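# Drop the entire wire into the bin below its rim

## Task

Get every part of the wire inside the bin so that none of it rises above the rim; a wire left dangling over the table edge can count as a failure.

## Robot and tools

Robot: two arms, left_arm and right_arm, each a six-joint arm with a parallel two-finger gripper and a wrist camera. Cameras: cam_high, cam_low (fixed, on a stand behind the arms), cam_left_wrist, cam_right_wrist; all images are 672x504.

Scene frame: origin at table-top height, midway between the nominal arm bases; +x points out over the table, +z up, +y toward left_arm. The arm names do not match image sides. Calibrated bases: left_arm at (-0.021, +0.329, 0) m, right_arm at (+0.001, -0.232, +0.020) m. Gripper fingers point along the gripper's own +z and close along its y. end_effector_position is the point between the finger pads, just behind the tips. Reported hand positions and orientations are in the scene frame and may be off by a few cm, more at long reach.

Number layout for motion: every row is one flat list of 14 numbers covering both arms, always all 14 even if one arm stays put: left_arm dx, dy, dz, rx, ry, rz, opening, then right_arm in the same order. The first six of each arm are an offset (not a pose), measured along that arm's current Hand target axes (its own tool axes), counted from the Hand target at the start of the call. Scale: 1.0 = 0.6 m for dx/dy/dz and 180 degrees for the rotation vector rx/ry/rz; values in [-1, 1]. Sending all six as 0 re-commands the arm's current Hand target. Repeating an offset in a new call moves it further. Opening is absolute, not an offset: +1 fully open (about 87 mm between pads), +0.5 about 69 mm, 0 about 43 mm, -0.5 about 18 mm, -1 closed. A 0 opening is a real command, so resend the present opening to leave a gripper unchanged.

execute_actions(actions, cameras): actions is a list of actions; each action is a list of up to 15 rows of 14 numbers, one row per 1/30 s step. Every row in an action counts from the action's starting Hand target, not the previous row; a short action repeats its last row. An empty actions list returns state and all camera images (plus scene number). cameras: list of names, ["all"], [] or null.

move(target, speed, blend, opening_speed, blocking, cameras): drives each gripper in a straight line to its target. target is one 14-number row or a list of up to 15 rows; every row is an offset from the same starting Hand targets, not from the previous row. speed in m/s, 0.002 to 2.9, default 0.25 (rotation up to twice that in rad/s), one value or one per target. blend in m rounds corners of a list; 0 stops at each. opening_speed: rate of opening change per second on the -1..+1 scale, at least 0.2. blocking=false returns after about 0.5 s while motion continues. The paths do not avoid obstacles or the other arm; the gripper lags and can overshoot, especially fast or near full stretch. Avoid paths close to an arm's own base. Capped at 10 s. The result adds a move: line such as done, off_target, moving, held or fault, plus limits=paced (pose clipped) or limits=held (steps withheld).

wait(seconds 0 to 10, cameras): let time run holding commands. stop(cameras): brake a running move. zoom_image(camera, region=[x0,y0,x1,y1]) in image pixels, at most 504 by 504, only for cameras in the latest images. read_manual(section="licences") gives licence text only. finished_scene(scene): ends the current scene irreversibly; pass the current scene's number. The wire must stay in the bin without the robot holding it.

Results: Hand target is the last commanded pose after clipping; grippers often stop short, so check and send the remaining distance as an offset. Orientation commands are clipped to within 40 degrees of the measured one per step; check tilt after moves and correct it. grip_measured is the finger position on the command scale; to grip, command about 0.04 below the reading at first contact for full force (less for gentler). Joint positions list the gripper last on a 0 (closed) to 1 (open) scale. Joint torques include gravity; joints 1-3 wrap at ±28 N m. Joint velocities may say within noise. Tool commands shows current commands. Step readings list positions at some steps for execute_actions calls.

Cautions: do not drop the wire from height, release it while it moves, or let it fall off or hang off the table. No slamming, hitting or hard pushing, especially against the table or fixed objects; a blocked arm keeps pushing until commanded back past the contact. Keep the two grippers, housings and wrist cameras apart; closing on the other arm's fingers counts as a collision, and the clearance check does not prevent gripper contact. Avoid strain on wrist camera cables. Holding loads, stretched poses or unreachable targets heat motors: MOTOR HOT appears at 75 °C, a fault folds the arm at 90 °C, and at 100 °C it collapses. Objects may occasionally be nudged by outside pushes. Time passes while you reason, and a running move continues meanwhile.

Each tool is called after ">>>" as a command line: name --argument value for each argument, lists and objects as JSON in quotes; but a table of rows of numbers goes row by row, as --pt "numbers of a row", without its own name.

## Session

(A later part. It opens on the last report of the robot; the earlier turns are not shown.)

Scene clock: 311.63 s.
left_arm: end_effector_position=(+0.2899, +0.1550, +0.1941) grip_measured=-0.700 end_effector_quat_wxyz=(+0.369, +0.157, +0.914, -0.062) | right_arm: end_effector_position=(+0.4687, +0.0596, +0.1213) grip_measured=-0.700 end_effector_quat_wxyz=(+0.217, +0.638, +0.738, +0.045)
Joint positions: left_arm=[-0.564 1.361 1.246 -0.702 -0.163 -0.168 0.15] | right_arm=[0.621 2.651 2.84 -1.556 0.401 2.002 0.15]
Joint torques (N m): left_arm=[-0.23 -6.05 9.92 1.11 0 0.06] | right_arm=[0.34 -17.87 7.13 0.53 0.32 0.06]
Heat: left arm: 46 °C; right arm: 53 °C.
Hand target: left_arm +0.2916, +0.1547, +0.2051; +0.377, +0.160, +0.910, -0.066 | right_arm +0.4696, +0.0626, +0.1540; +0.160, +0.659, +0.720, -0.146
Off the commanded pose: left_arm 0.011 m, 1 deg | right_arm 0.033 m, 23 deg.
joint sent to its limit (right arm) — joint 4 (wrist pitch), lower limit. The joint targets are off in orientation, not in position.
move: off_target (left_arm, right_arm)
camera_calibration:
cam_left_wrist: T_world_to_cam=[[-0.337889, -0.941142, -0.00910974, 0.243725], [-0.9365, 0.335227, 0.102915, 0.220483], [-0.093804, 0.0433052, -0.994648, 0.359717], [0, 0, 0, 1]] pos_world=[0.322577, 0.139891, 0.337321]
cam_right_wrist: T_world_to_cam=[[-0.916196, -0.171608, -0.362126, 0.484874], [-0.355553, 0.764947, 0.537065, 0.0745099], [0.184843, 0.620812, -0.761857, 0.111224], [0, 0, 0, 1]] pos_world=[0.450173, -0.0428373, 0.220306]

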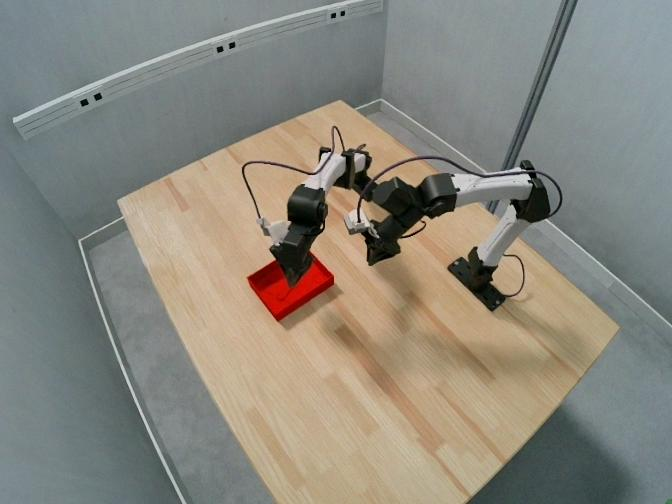

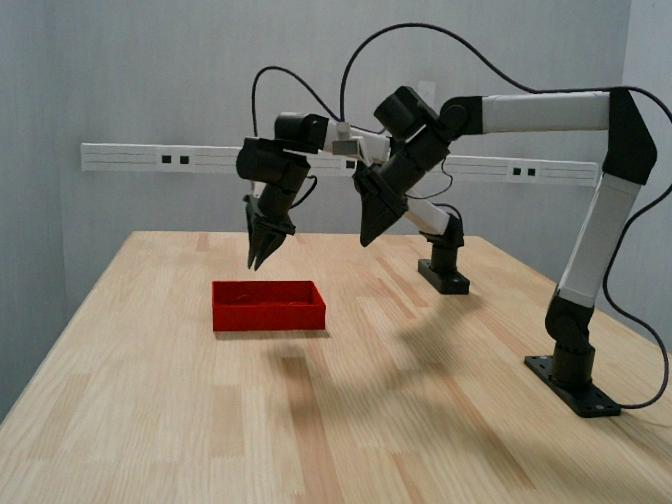

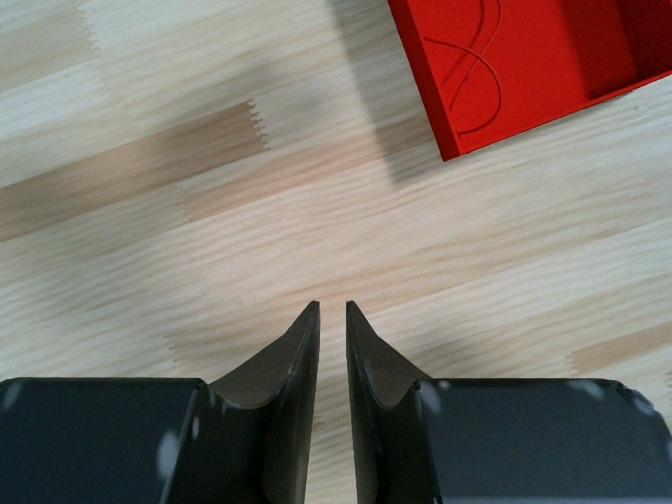

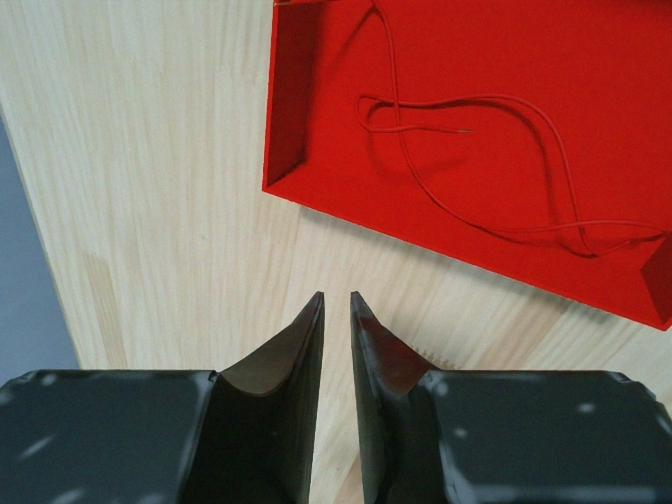

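>>> move --target '[0,0,0,0,0,0,-0.7,-0.326,-0.124,-0.0795,-0.352,-0.074,-0.5025,-0.7]' --speed 0.3 --cameras '["all"]'

>>> zoom_image --camera "cam_right_wrist" --region '[100, 20, 450, 340]'

>>> zoom_image --camera "cam_high" --region '[220, 230, 350, 330]'

>>> zoom_image --camera "cam_low" --region '[200, 270, 340, 340]'

Scene clock: 322.00 s.
left_arm: end_effector_position=(+0.2899, +0.1550, +0.1941) grip_measured=-0.700 end_effector_quat_wxyz=(+0.369, +0.157, +0.914, -0.062) | right_arm: end_effector_position=(+0.4114, -0.0998, +0.2608) grip_measured=-0.700 end_effector_quat_wxyz=(+0.352, -0.194, +0.912, +0.079)
Joint positions: left_arm=[-0.564 1.361 1.246 -0.702 -0.163 -0.168 0.15] | right_arm=[0.283 1.705 1.781 -0.914 -0.101 -0.101 0.15]
Joint torques (N m): left_arm=[-0.21 -6.05 9.94 1.11 0 0.06] | right_arm=[-0.32 -10.54 7.39 1.55 -0.1 -0.21]
Heat: left arm: 46 °C; right arm: 58 °C.
Hand target: left_arm +0.2916, +0.1547, +0.2051; +0.377, +0.160, +0.910, -0.066 | right_arm +0.4092, -0.1004, +0.2801; +0.373, -0.200, +0.902, +0.084
Off the commanded pose: left_arm 0.011 m, 1 deg | right_arm 0.019 m, 3 deg.
move: off_target (left_arm, right_arm)
camera_calibration:
cam_left_wrist: T_world_to_cam=[[-0.337889, -0.941142, -0.00910974, 0.243725], [-0.9365, 0.335227, 0.102915, 0.220483], [-0.093804, 0.0433052, -0.994648, 0.359717], [0, 0, 0, 1]] pos_world=[0.322577, 0.139891, 0.337321]
cam_right_wrist: T_world_to_cam=[[0.408501, -0.912282, -0.0294631, -0.250059], [-0.899918, -0.407939, 0.154058, 0.307968], [-0.152564, -0.0364184, -0.987622, 0.459262], [0, 0, 0, 1]] pos_world=[0.449361, -0.0857665, 0.398765]

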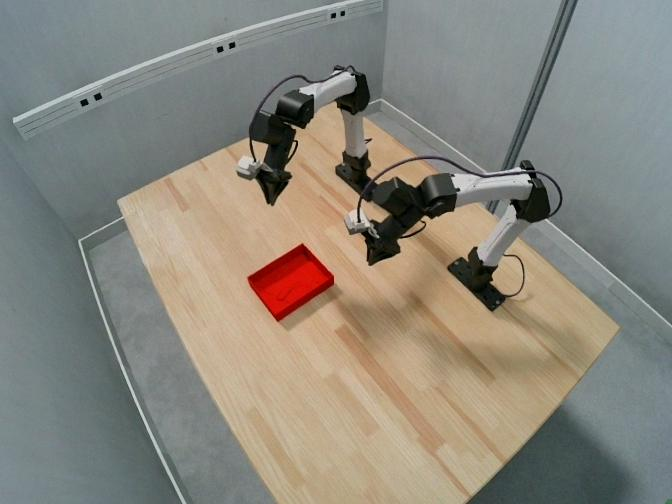

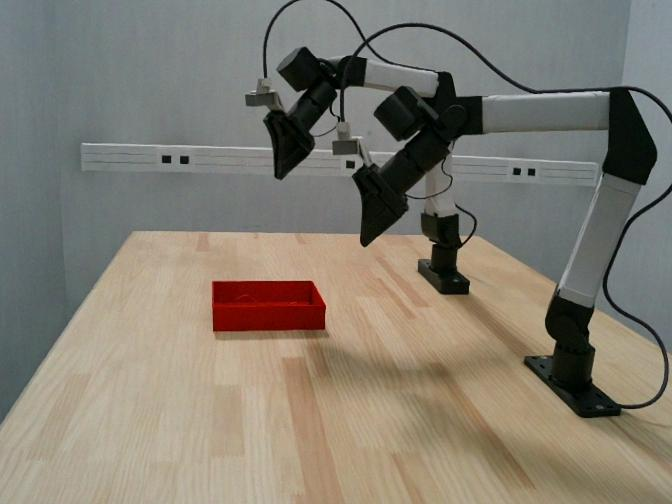

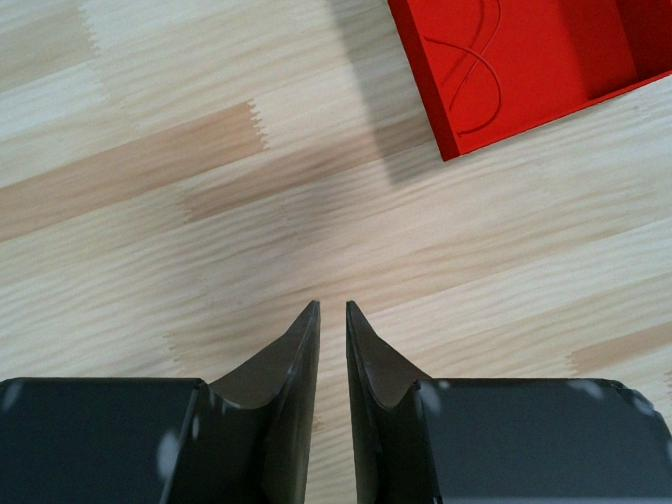

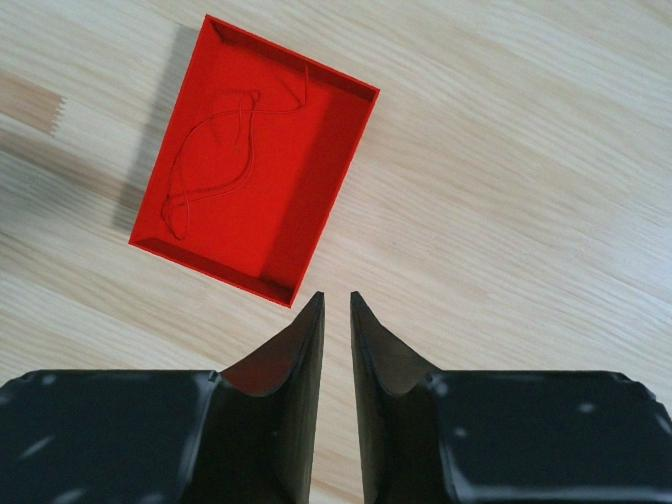

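Scaled by 1.440 from the camera's 672x504 image, which has a finer 960x720 frame.

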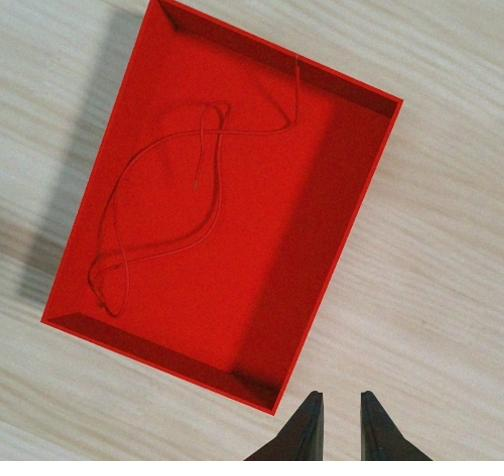

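Scaled by 3.877 from the camera's 672x504 image, which has a finer 960x720 frame.

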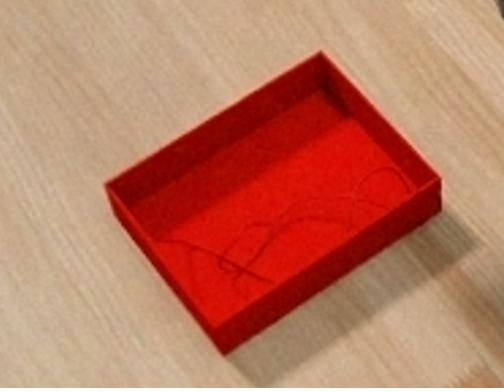

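Scaled by 3.600 from the camera's 672x504 image, which has a finer 960x720 frame.

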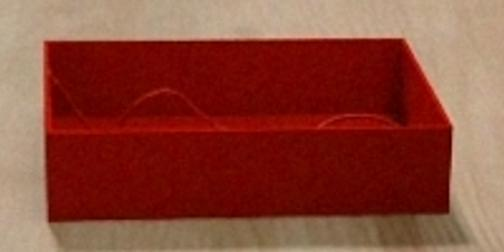

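>>> move --target '[0,0,0,0,0,0,-0.7,0.1207,0.085,0.3557,0.0982,0,0.0982,-0.3]' --speed 0.25 --cameras '["cam_right_wrist"]'

>>> zoom_image --camera "cam_right_wrist" --region '[130, 40, 550, 380]'

Scene clock: 337.57 s.
left_arm: end_effector_position=(+0.2899, +0.1550, +0.1941) grip_measured=-0.700 end_effector_quat_wxyz=(+0.369, +0.157, +0.914, -0.062) | right_arm: end_effector_position=(+0.4635, -0.0184, +0.0636) grip_measured=-0.300 end_effector_quat_wxyz=(+0.356, -0.015, +0.934, -0.009)
Joint positions: left_arm=[-0.564 1.361 1.246 -0.702 -0.163 -0.168 0.15] | right_arm=[0.524 2.088 1.516 -0.343 0.344 0.37 0.35]
Joint torques (N m): left_arm=[-0.23 -6.05 9.94 1.12 0.01 0.06] | right_arm=[0.1 -10.8 8.68 1.74 0.37 0.1]
Heat: left arm: 46 °C; right arm: 53 °C.
Hand target: left_arm +0.2916, +0.1547, +0.2051; +0.377, +0.160, +0.910, -0.066 | right_arm +0.4778, -0.0117, +0.0780; +0.382, +0.000, +0.924, +0.001
Off the commanded pose: left_arm 0.011 m, 1 deg | right_arm 0.021 m, 4 deg.
move: off_target (left_arm, right_arm)
camera_calibration:
cam_right_wrist: T_world_to_cam=[[0.0209447, -0.99976, 0.00640864, -0.0270933], [-0.986186, -0.0196059, 0.16448, 0.464908], [-0.164315, -0.00976508, -0.98636, 0.281197], [0, 0, 0, 1]] pos_world=[0.505258, -0.015226, 0.201067]
Images, in order (width x height): cam_right_wrist 672x504.

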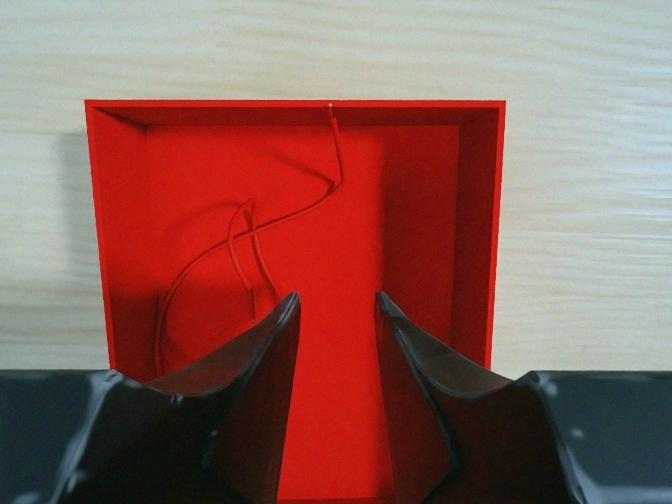

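Scaled by 1.200 from the camera's 672x504 image, which has a finer 960x720 frame.

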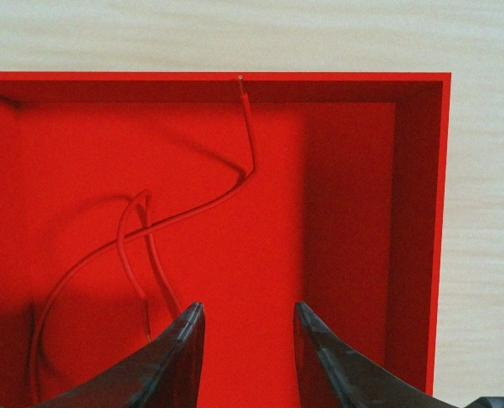

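>>> move --pt "0 0 0 0 0 0 -0.7 -0.0144 0.0 0.1016 0 0 0 -0.4" --speed 0.1 --cameras '["cam_right_wrist"]'

Scene clock: 342.87 s.
left_arm: end_effector_position=(+0.2899, +0.1550, +0.1941) grip_measured=-0.700 end_effector_quat_wxyz=(+0.369, +0.157, +0.914, -0.062) | right_arm: end_effector_position=(+0.5140, -0.0188, +0.0324) grip_measured=-0.400 end_effector_quat_wxyz=(+0.365, +0.002, +0.931, -0.012)
Joint positions: left_arm=[-0.564 1.361 1.246 -0.702 -0.163 -0.168 0.15] | right_arm=[0.476 2.286 1.698 -0.303 0.336 0.357 0.3]
Joint torques (N m): left_arm=[-0.23 -6.05 9.92 1.12 0 0.06] | right_arm=[-0.29 -11.37 8.61 1.77 0.15 -0.22]
Heat: left arm: 47 °C; right arm: 52 °C.
Hand target: left_arm +0.2916, +0.1547, +0.2051; +0.377, +0.160, +0.910, -0.066 | right_arm +0.5269, -0.0118, +0.0408; +0.382, +0.000, +0.924, +0.001
Off the commanded pose: left_arm 0.011 m, 1 deg | right_arm 0.017 m, 3 deg.
move: off_target (left_arm, right_arm)
camera_calibration:
cam_right_wrist: T_world_to_cam=[[-0.0130713, -0.999913, -0.00202093, -0.0106942], [-0.989114, 0.0126339, 0.146607, 0.522492], [-0.146568, 0.00391527, -0.989193, 0.249974], [0, 0, 0, 1]] pos_world=[0.553303, -0.0182731, 0.17065]
Images, in order (width x height): cam_right_wrist 672x504.

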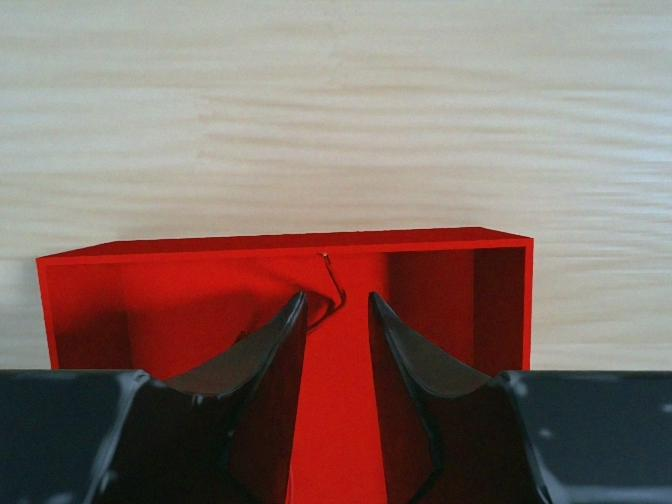

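>>> move --pt "0 0 0 0 0 0 -0.7 -0.0118 0.0033 0.007 0 0 0 -0.4" --pt "0 0 0 0 0 0 -0.7 -0.0118 0.0033 0.007 0 0 0 -1" --speed 0.08 --opening_speed 1.5 --cameras '["cam_right_wrist"]'

>>> zoom_image --camera "cam_right_wrist" --region '[230, 200, 440, 360]'

Scene clock: 347.73 s.
left_arm: end_effector_position=(+0.2899, +0.1550, +0.1941) grip_measured=-0.700 end_effector_quat_wxyz=(+0.369, +0.157, +0.914, -0.062) | right_arm: end_effector_position=(+0.5269, -0.0119, +0.0387) grip_measured=-0.971 end_effector_quat_wxyz=(+0.377, +0.003, +0.926, -0.005)
Joint positions: left_arm=[-0.564 1.361 1.246 -0.702 -0.163 -0.168 0.15] | right_arm=[0.476 2.314 1.758 -0.304 0.333 0.354 0.014]
Joint torques (N m): left_arm=[-0.21 -6.05 9.92 1.11 0.01 0.06] | right_arm=[-0.58 -11.4 8.85 1.52 0.14 -0.21]
Heat: left arm: 47 °C; right arm: 53 °C.
Hand target: left_arm +0.2916, +0.1547, +0.2051; +0.377, +0.160, +0.910, -0.066 | right_arm +0.5349, -0.0098, +0.0429; +0.382, +0.000, +0.924, +0.000
Off the commanded pose: left_arm 0.011 m, 1 deg | right_arm 0.009 m, 1 deg.
move: off_target (left_arm)
camera_calibration:
cam_right_wrist: T_world_to_cam=[[-0.00863353, -0.999841, -0.0156181, -0.00531059], [-0.992661, 0.00668538, 0.120748, 0.537032], [-0.120625, 0.0165459, -0.99256, 0.244677], [0, 0, 0, 1]] pos_world=[0.562559, -0.0129484, 0.177928]
Images, in order (width x height): cam_right_wrist 672x504.

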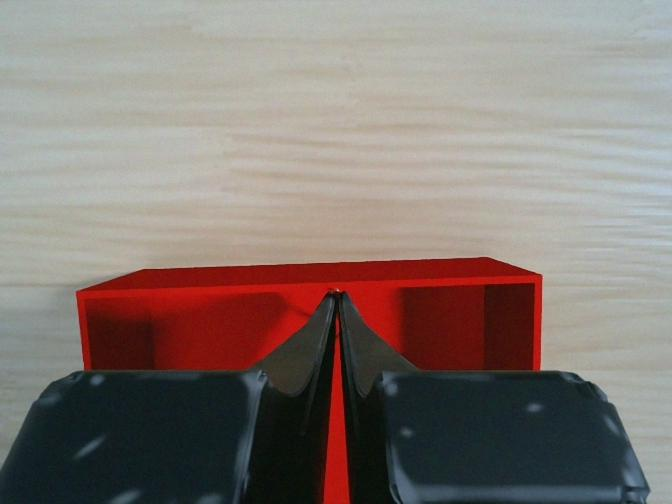

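Scaled by 2.400 from the camera's 672x504 image, which has a finer 960x720 frame.

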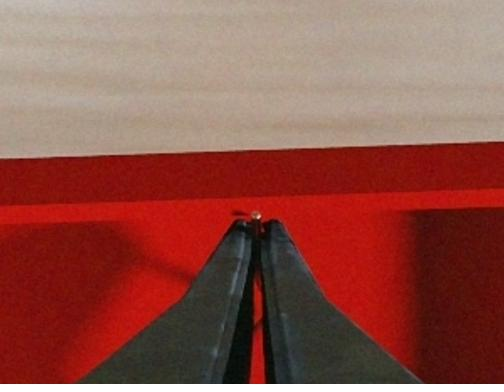

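>>> move --pt "0 0 0 0 0 0 -0.7 0.021 -0.033 -0.0495 0.157 0 0.157 -1" --pt "0 0 0 0 0 0 -0.7 0.078 -0.07 -0.012 0.2405 0.1155 0.3773 -1" --speed 0.25 --blend '[0.01,0]' --cameras '["cam_right_wrist","cam_low"]'

>>> zoom_image --camera "cam_low" --region '[200, 250, 340, 340]'

Scene clock: 360.23 s.
left_arm: end_effector_position=(+0.2899, +0.1550, +0.1941) grip_measured=-0.700 end_effector_quat_wxyz=(+0.369, +0.157, +0.914, -0.062) | right_arm: end_effector_position=(+0.4965, -0.0531, +0.0159) grip_measured=-0.971 end_effector_quat_wxyz=(+0.154, +0.625, +0.761, -0.082)
Joint positions: left_arm=[-0.564 1.361 1.246 -0.702 -0.163 -0.168 0.15] | right_arm=[0.391 2.835 2.818 -1.551 0.351 1.762 0.014]
Joint torques (N m): left_arm=[-0.23 -6.05 9.92 1.11 0.01 0.06] | right_arm=[-0.1 -12.59 7.39 0.15 0.23 0.1]
Heat: left arm: 47 °C; right arm: 54 °C.
Hand target: left_arm +0.2916, +0.1547, +0.2051; +0.377, +0.160, +0.910, -0.066 | right_arm +0.4968, -0.0518, +0.0149; +0.132, +0.632, +0.755, -0.112
Off the commanded pose: left_arm 0.011 m, 1 deg | right_arm 0.002 m, 4 deg.
joint sent to its limit (right arm) — joint 4 (wrist pitch), lower limit. The joint targets are off in orientation, not in position.
move: off_target (left_arm, right_arm)
camera_calibration:
cam_right_wrist: T_world_to_cam=[[-0.976634, -0.196158, -0.0877905, 0.477221], [-0.212864, 0.826749, 0.520745, 0.159955], [-0.0295677, 0.527265, -0.849186, 0.198707], [0, 0, 0, 1]] pos_world=[0.505994, -0.143403, 0.127339]
Images, in order (width x height): cam_low 672x504, cam_right_wrist 672x504.

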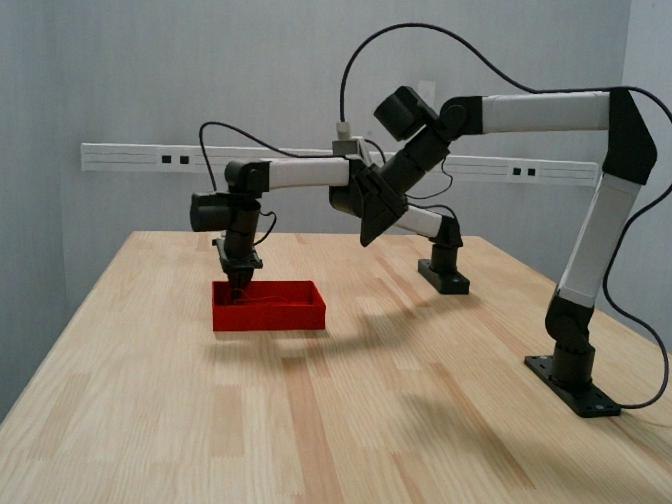

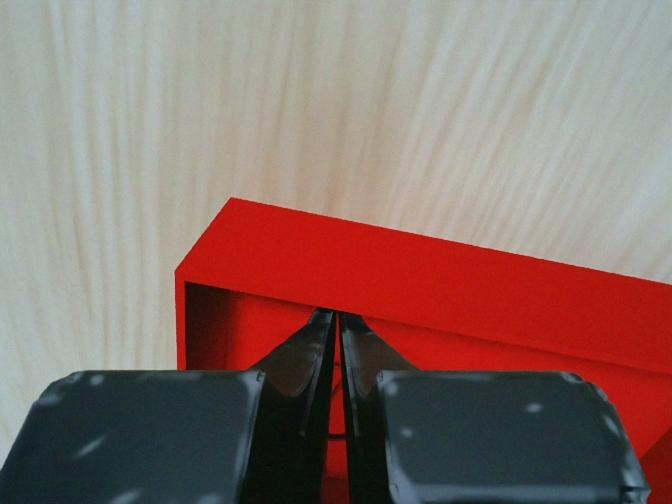

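Scaled by 3.600 from the camera's 672x504 image, which has a finer 960x720 frame.

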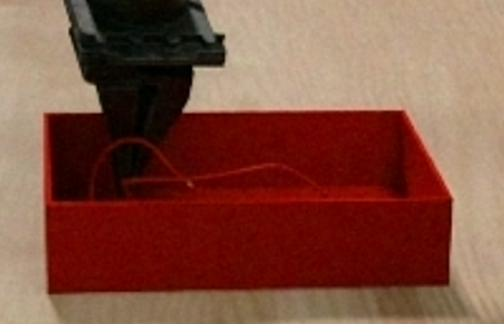

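Release gently and retract.

>>> move --pt "0 0 0 0 0 0 -0.7 0 0 0.01 0 0 0 -1" --pt "0 0 0 0 0 0 -0.7 0 0 0.01 0 0 0 -0.7" --pt "0 0 0 0 0 0 -0.7 0.0 0 -0.22 0 0 0 -0.7" --speed 0.12 --opening_speed 0.4 --cameras '["cam_right_wrist","cam_low","cam_high"]'

>>> zoom_image --camera "cam_low" --region '[200, 250, 340, 340]'

>>> zoom_image --camera "cam_right_wrist" --region '[130, 0, 630, 380]'

>>> zoom_image --camera "cam_high" --region '[220, 230, 350, 330]'

Scene clock: 366.63 s.
left_arm: end_effector_position=(+0.2899, +0.1550, +0.1941) grip_measured=-0.700 end_effector_quat_wxyz=(+0.369, +0.157, +0.914, -0.062) | right_arm: end_effector_position=(+0.4910, -0.0095, +0.1133) grip_measured=-0.700 end_effector_quat_wxyz=(+0.192, +0.618, +0.762, +0.008)
Joint positions: left_arm=[-0.564 1.361 1.246 -0.702 -0.163 -0.168 0.15] | right_arm=[0.468 2.638 2.804 -1.556 0.344 1.796 0.15]
Joint torques (N m): left_arm=[-0.23 -6.05 9.92 1.11 0.01 0.06] | right_arm=[0.27 -18.07 4.96 0.5 0.23 0.09]
Heat: left arm: 47 °C; right arm: 56 °C.
Hand target: left_arm +0.2916, +0.1547, +0.2051; +0.377, +0.160, +0.910, -0.066 | right_arm +0.4890, -0.0073, +0.1391; +0.132, +0.632, +0.755, -0.112
Off the commanded pose: left_arm 0.011 m, 1 deg | right_arm 0.026 m, 15 deg.
joint sent to its limit (right arm) — joint 4 (wrist pitch), lower limit. The joint targets are off in orientation, not in position.
move: off_target (left_arm, right_arm); target 2's new opening was sent with right_arm's hand 0.004 m and 4 deg from that target
camera_calibration:
cam_right_wrist: T_world_to_cam=[[-0.93666, -0.224774, -0.268598, 0.489602], [-0.339986, 0.767735, 0.543133, 0.131305], [0.0841302, 0.60005, -0.795526, 0.197006], [0, 0, 0, 1]] pos_world=[0.486658, -0.108971, 0.216914]
Images, in order (width x height): cam_high 672x504, cam_low 672x504, cam_right_wrist 672x504.

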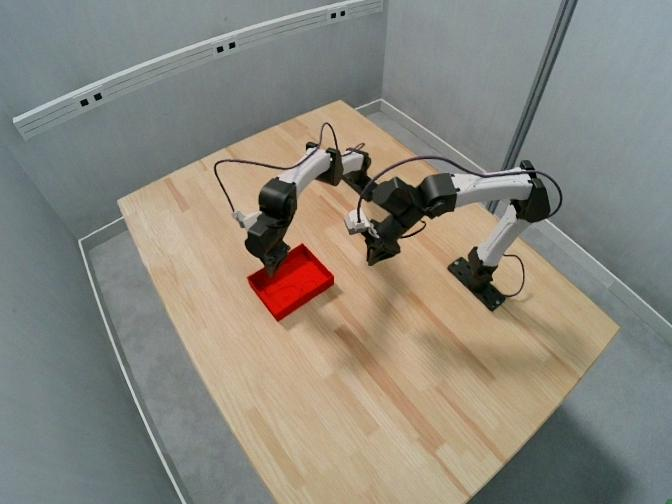

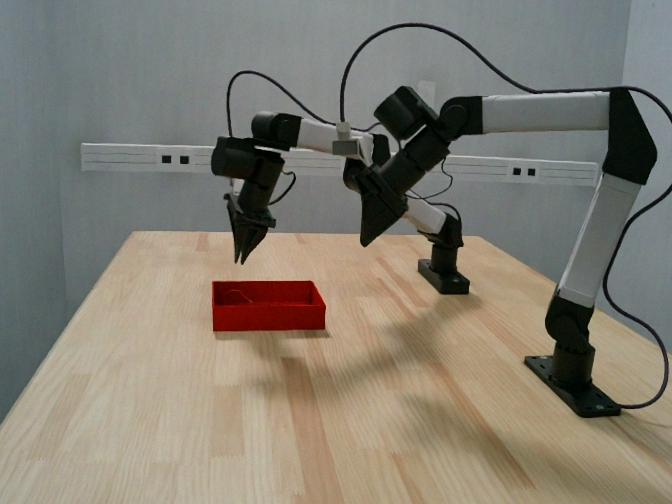

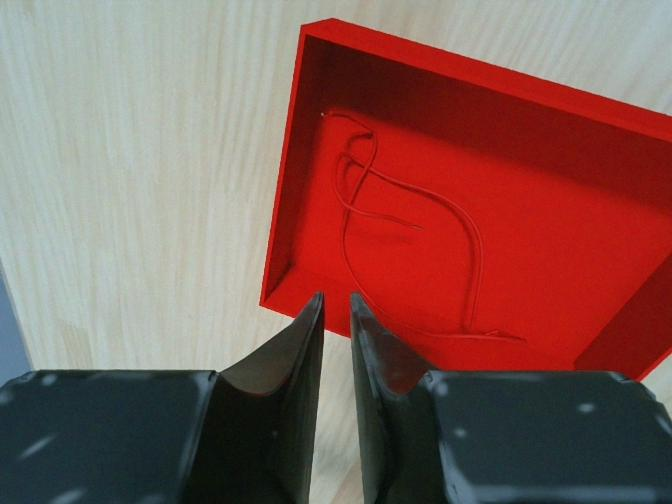

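Scaled by 3.600 from the camera's 672x504 image, which has a finer 960x720 frame.

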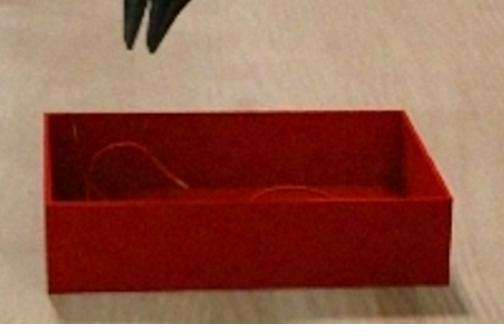

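Scaled by 1.008 from the camera's 672x504 image, which has a finer 960x720 frame.

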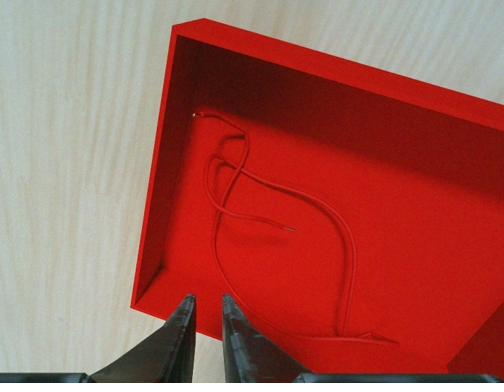

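Scaled by 3.877 from the camera's 672x504 image, which has a finer 960x720 frame.

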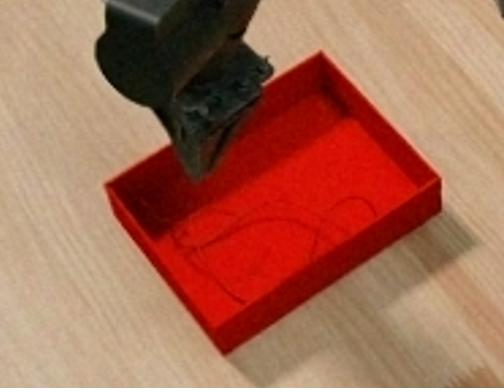

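>>> move --target '[0,0,0,0,0,0,-0.7,0.0157,0.001,0.1165,-0.1355,-0.1322,-0.2116,-0.3]' --speed 0.2 --cameras '["cam_right_wrist","cam_low"]'

>>> zoom_image --camera "cam_right_wrist" --region '[130, 0, 550, 380]'

>>> zoom_image --camera "cam_low" --region '[200, 270, 280, 330]'

Scene clock: 396.27 s.
left_arm: end_effector_position=(+0.2899, +0.1550, +0.1941) grip_measured=-0.700 end_effector_quat_wxyz=(+0.369, +0.157, +0.914, -0.062) | right_arm: end_effector_position=(+0.4853, -0.0250, +0.0421) grip_measured=-0.300 end_effector_quat_wxyz=(+0.339, +0.274, +0.890, -0.133)
Joint positions: left_arm=[-0.564 1.361 1.246 -0.702 -0.163 -0.168 0.15] | right_arm=[0.568 2.444 2.072 -0.906 0.697 1.056 0.35]
Joint torques (N m): left_arm=[-0.24 -6.05 9.92 1.11 0.01 0.06] | right_arm=[0.42 -18.35 4.94 1.07 0.59 -0.19]
Heat: left arm: 48 °C; right arm: 69 °C.
Hand target: left_arm +0.2916, +0.1547, +0.2051; +0.377, +0.160, +0.910, -0.066 | right_arm +0.4922, -0.0221, +0.0702; +0.366, +0.278, +0.881, -0.115
Off the commanded pose: left_arm 0.011 m, 1 deg | right_arm 0.029 m, 4 deg.
move: off_target (left_arm, right_arm)
camera_calibration:
cam_right_wrist: T_world_to_cam=[[-0.579643, -0.814353, 0.0290401, 0.261144], [-0.803234, 0.577004, 0.147924, 0.416655], [-0.137219, 0.0624172, -0.988572, 0.252347], [0, 0, 0, 1]] pos_world=[0.520668, -0.0434987, 0.180246]
Images, in order (width x height): cam_low 672x504, cam_right_wrist 672x504.

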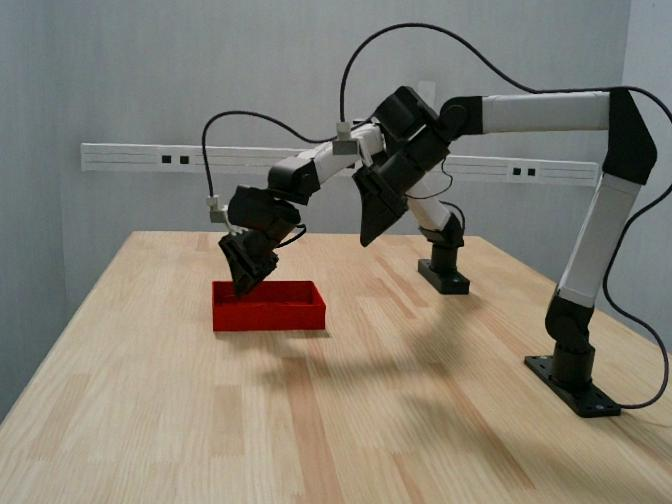

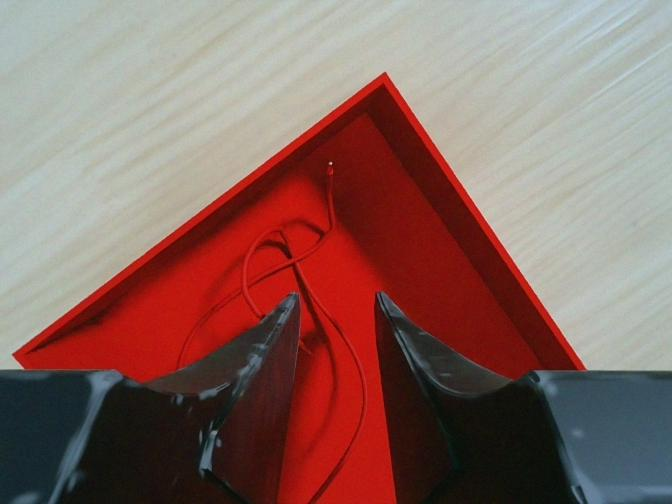

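Scaled by 1.200 from the camera's 672x504 image, which has a finer 960x720 frame.

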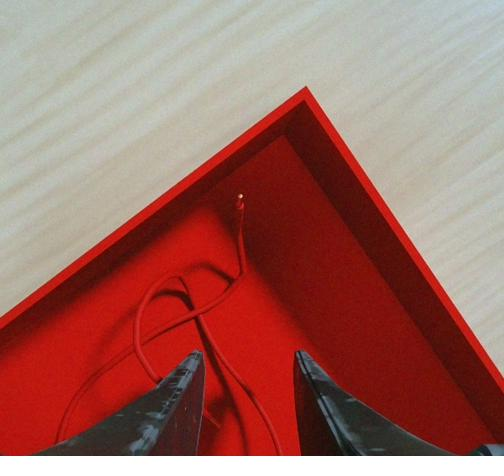

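Scaled by 6.300 from the camera's 672x504 image, which has a finer 960x720 frame.

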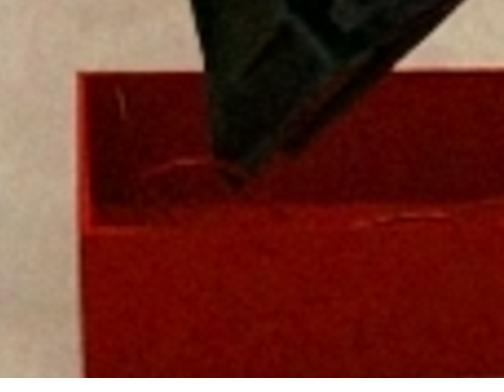

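>>> move --pt "0 0 0 0 0 0 -0.7 0 0 -0.1 0 0 0 -0.3" --pt "0 0 0 0 0 0 -0.7 -0.0915 -0.4275 -0.215 -0.0786 0 -0.0786 -0.3" --speed 0.25 --blend '[0.03,0]' --cameras '["cam_low"]'

>>> zoom_image --camera "cam_low" --region '[200, 265, 340, 340]'

Scene clock: 405.60 s.
left_arm: end_effector_position=(+0.2899, +0.1550, +0.1941) grip_measured=-0.700 end_effector_quat_wxyz=(+0.369, +0.157, +0.914, -0.062) | right_arm: end_effector_position=(+0.3026, -0.2015, +0.2016) grip_measured=-0.300 end_effector_quat_wxyz=(+0.381, +0.126, +0.914, -0.051)
Joint positions: left_arm=[-0.564 1.361 1.246 -0.702 -0.163 -0.168 0.15] | right_arm=[0.262 1.175 1.068 -0.747 0.367 0.394 0.35]
Joint torques (N m): left_arm=[-0.23 -6.05 9.92 1.11 0 0.06] | right_arm=[-0.68 -3.73 5.41 1.58 0.19 -0.18]
Heat: left arm: 48 °C; right arm: 72 °C.
Hand target: left_arm +0.2916, +0.1547, +0.2051; +0.377, +0.160, +0.910, -0.066 | right_arm +0.3018, -0.2020, +0.1999; +0.380, +0.121, +0.916, -0.050
Off the commanded pose: left_arm 0.011 m, 1 deg | right_arm 0.002 m, 1 deg.
move: off_target (left_arm)
Images, in order (width x height): cam_low 672x504.

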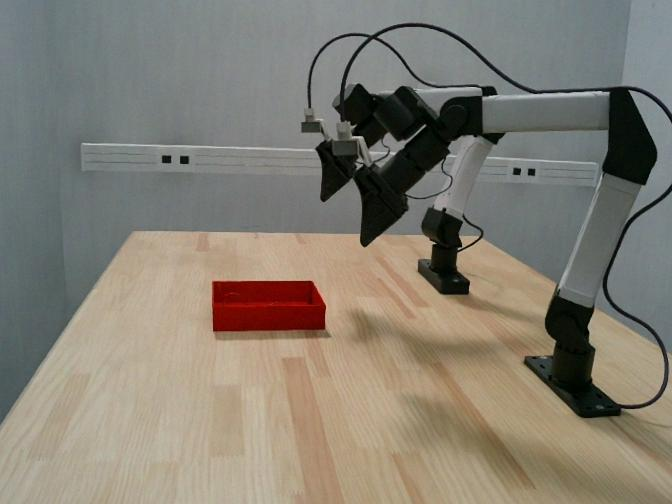

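Scaled by 3.600 from the camera's 672x504 image, which has a finer 960x720 frame.

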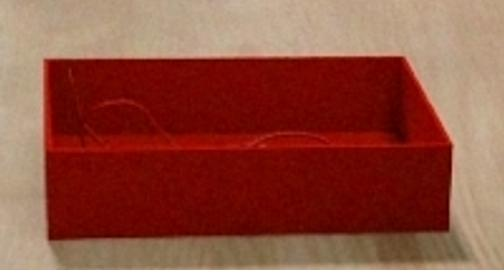

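>>> move --target '[-0.145,-0.191,0.442,0.0589,0,0.0589,-0.3,0,0,0,0,0,0,-0.3]' --speed 0.25 --cameras '["cam_left_wrist","cam_low"]'

>>> zoom_image --camera "cam_left_wrist" --region '[130, 0, 550, 380]'

Scene clock: 410.90 s.
left_arm: end_effector_position=(+0.4864, -0.0329, +0.0759) grip_measured=-0.300 end_effector_quat_wxyz=(+0.364, +0.269, +0.885, -0.112) | right_arm: end_effector_position=(+0.3025, -0.2014, +0.2015) grip_measured=-0.300 end_effector_quat_wxyz=(+0.381, +0.126, +0.914, -0.051)
Joint positions: left_arm=[-0.616 2.458 2.227 -0.558 -0.022 -0.025 0.35] | right_arm=[0.262 1.175 1.068 -0.747 0.366 0.393 0.35]
Joint torques (N m): left_arm=[-0.88 -14.71 10.24 1.16 0.07 0.06] | right_arm=[-0.5 -3.93 5.49 1.6 0.15 -0.24]
Heat: left arm: 48 °C; right arm: 67 °C.
Hand target: left_arm +0.4868, -0.0376, +0.0790; +0.365, +0.277, +0.881, -0.114 | right_arm +0.3018, -0.2020, +0.1999; +0.380, +0.121, +0.916, -0.050
Off the commanded pose: left_arm 0.006 m, 1 deg | right_arm 0.002 m, 1 deg.
move: done
camera_calibration:
cam_left_wrist: T_world_to_cam=[[-0.562541, -0.826756, -0.00471049, 0.244833], [-0.823699, 0.559952, 0.0892972, 0.433191], [-0.0711893, 0.0541134, -0.995994, 0.258171], [0, 0, 0, 1]] pos_world=[0.512926, -0.0541197, 0.219607]
Images, in order (width x height): cam_low 672x504, cam_left_wrist 672x504.

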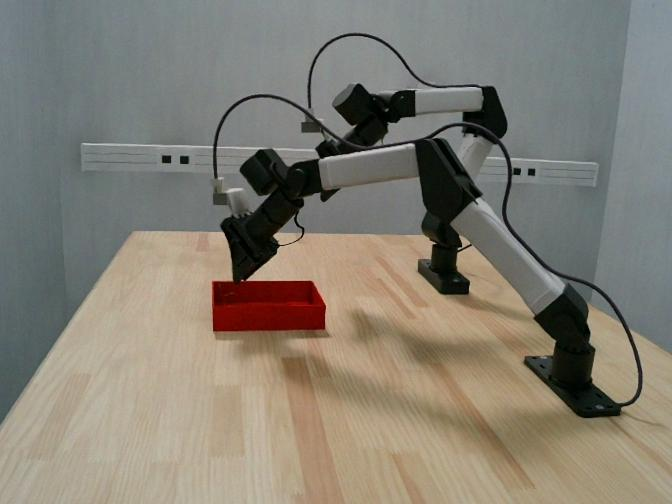

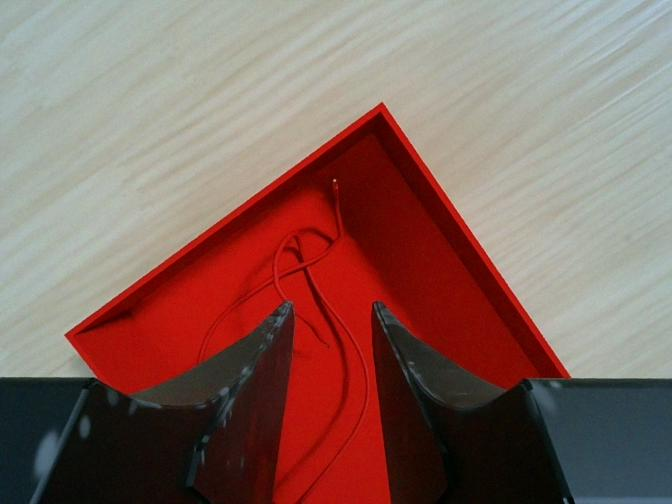

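Scaled by 1.200 from the camera's 672x504 image, which has a finer 960x720 frame.

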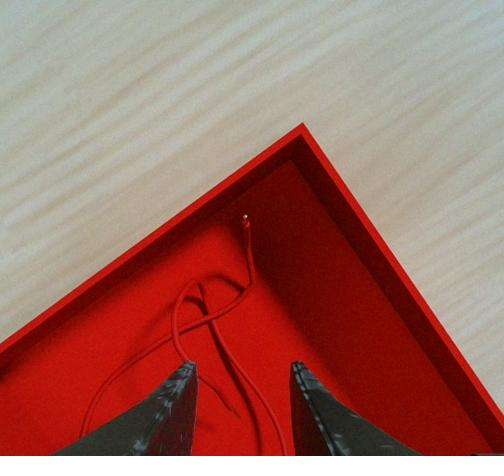

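>>> move --pt "0 0 -0.12 0 0 0 -0.3 0 0 0 0 0 0 -0.3" --pt "0.170 0.077 -0.467 0 0 0 -0.3 0 0 0 0 0 0 -0.3" --pt "0.170 0.077 -0.467 0 0 0 -0.3 -0.032 0.389 0.289 0.0786 0 0.0786 -0.3" --speed 0.25 --blend '[0.03,0.02,0]' --cameras '["cam_right_wrist"]'

Scene clock: 425.43 s.
left_arm: end_effector_position=(+0.2960, +0.1515, +0.2099) grip_measured=-0.300 end_effector_quat_wxyz=(+0.374, +0.272, +0.879, -0.116) | right_arm: end_effector_position=(+0.4883, -0.0127, +0.0868) grip_measured=-0.300 end_effector_quat_wxyz=(+0.356, +0.268, +0.888, -0.116)
Joint positions: left_arm=[-0.471 1.358 1.283 -0.695 0.087 0.084 0.35] | right_arm=[0.587 2.413 2.182 -0.997 0.701 1.042 0.35]
Joint torques (N m): left_arm=[-0.2 -6.06 6.32 1.16 0.12 0.06] | right_arm=[0.09 -11.79 8.59 0.85 0.6 0.11]
Heat: left arm: 47 °C; right arm: 57 °C.
Hand target: left_arm +0.2916, +0.1547, +0.2051; +0.365, +0.277, +0.881, -0.114 | right_arm +0.4940, -0.0119, +0.0912; +0.366, +0.278, +0.881, -0.115
Off the commanded pose: left_arm 0.007 m, 1 deg | right_arm 0.007 m, 2 deg.
move: done
camera_calibration:
cam_right_wrist: T_world_to_cam=[[-0.558095, -0.829749, -0.0068081, 0.263923], [-0.823671, 0.552976, 0.125632, 0.416966], [-0.100479, 0.0757224, -0.992054, 0.278633], [0, 0, 0, 1]] pos_world=[0.518734, -0.0326814, 0.225831]
Images, in order (width x height): cam_right_wrist 672x504.

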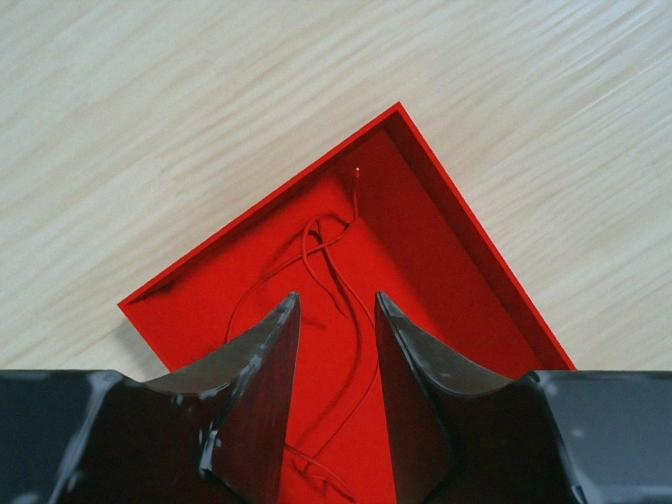

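>>> move --pt "0 0 0 0 0 0 -0.3 0.004 -0.011 0.110 0 0 0 -0.3" --pt "0 0 0 0 0 0 -0.3 0.004 -0.011 0.110 0 0 0 -1" --speed 0.12 --opening_speed 1.5 --cameras '["cam_right_wrist"]'

Scene clock: 431.17 s.
left_arm: end_effector_position=(+0.2960, +0.1515, +0.2099) grip_measured=-0.300 end_effector_quat_wxyz=(+0.374, +0.272, +0.879, -0.116) | right_arm: end_effector_position=(+0.5256, -0.0462, +0.0481) grip_measured=-0.981 end_effector_quat_wxyz=(+0.365, +0.283, +0.879, -0.119)
Joint positions: left_arm=[-0.471 1.358 1.283 -0.695 0.087 0.084 0.35] | right_arm=[0.498 2.479 2.133 -0.813 0.692 0.967 0.009]
Joint torques (N m): left_arm=[-0.2 -6.06 6.32 1.16 0.11 0.06] | right_arm=[0.14 -12.74 5.09 1.26 0.37 -0.18]
Heat: left arm: 46 °C; right arm: 56 °C.
Hand target: left_arm +0.2916, +0.1547, +0.2051; +0.365, +0.277, +0.881, -0.114 | right_arm +0.5272, -0.0431, +0.0428; +0.366, +0.278, +0.881, -0.115
Off the commanded pose: left_arm 0.007 m, 1 deg | right_arm 0.006 m, 1 deg.
move: done
camera_calibration:
cam_right_wrist: T_world_to_cam=[[-0.583896, -0.811591, -0.0196423, 0.27166], [-0.808407, 0.579047, 0.105751, 0.46515], [-0.0744527, 0.0776267, -0.994199, 0.233122], [0, 0, 0, 1]] pos_world=[0.552008, -0.0669633, 0.187915]
Images, in order (width x height): cam_right_wrist 672x504.

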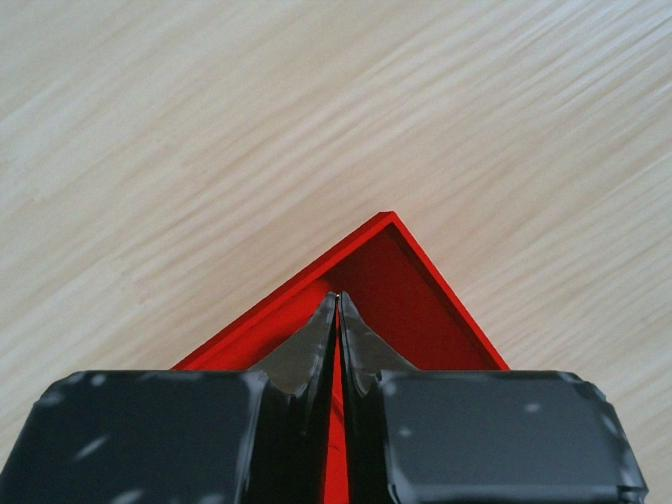

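>>> move --pt "0 0 0 0 0 0 -0.3 0.025 0.05 -0.03 -0.216 0 -0.216 -1" --pt "0 0 0 0 0 0 -0.3 0.0845 0.041 -0.0255 -0.368 0.0715 -0.525 -1" --speed 0.3 --blend '[0.01,0]' --cameras '["cam_right_wrist","cam_low"]'

Scene clock: 442.53 s.
left_arm: end_effector_position=(+0.2960, +0.1515, +0.2099) grip_measured=-0.300 end_effector_quat_wxyz=(+0.374, +0.272, +0.879, -0.116) | right_arm: end_effector_position=(+0.5023, -0.0007, +0.0171) grip_measured=-0.981 end_effector_quat_wxyz=(+0.163, -0.621, +0.756, +0.132)
Joint positions: left_arm=[-0.471 1.358 1.283 -0.695 0.087 0.084 0.35] | right_arm=[0.384 2.755 2.646 -1.219 -0.35 -0.952 0.009]
Joint torques (N m): left_arm=[-0.18 -6.06 6.32 1.16 0.11 0.06] | right_arm=[0.16 -12.83 8.08 0.64 -0.29 -0.22]
Heat: left arm: 45 °C; right arm: 57 °C.
Hand target: left_arm +0.2916, +0.1547, +0.2051; +0.365, +0.277, +0.881, -0.114 | right_arm +0.5031, +0.0038, +0.0176; +0.166, -0.627, +0.748, +0.139
Off the commanded pose: left_arm 0.007 m, 1 deg | right_arm 0.005 m, 1 deg.
move: done
camera_calibration:
cam_right_wrist: T_world_to_cam=[[0.979182, -0.20217, -0.0181683, -0.490332], [-0.17213, -0.874447, 0.453556, 0.0967508], [-0.107583, -0.440986, -0.891043, 0.211521], [0, 0, 0, 1]] pos_world=[0.519534, 0.0787506, 0.135684]
Images, in order (width x height): cam_low 672x504, cam_right_wrist 672x504.

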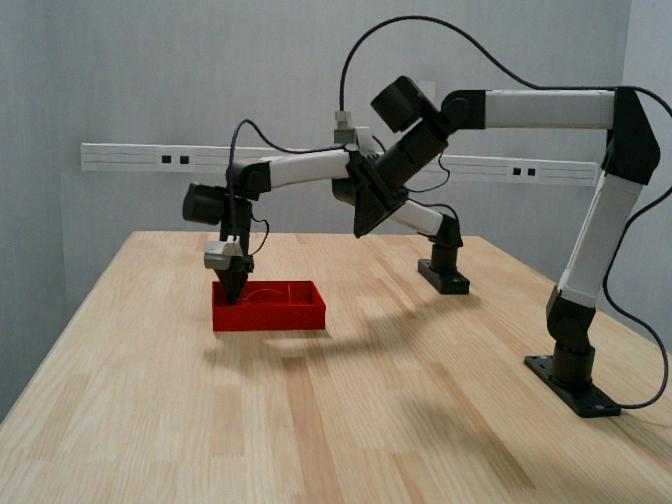

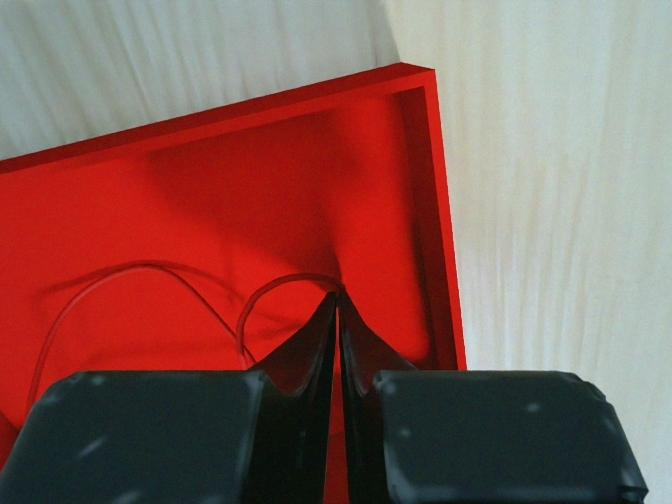

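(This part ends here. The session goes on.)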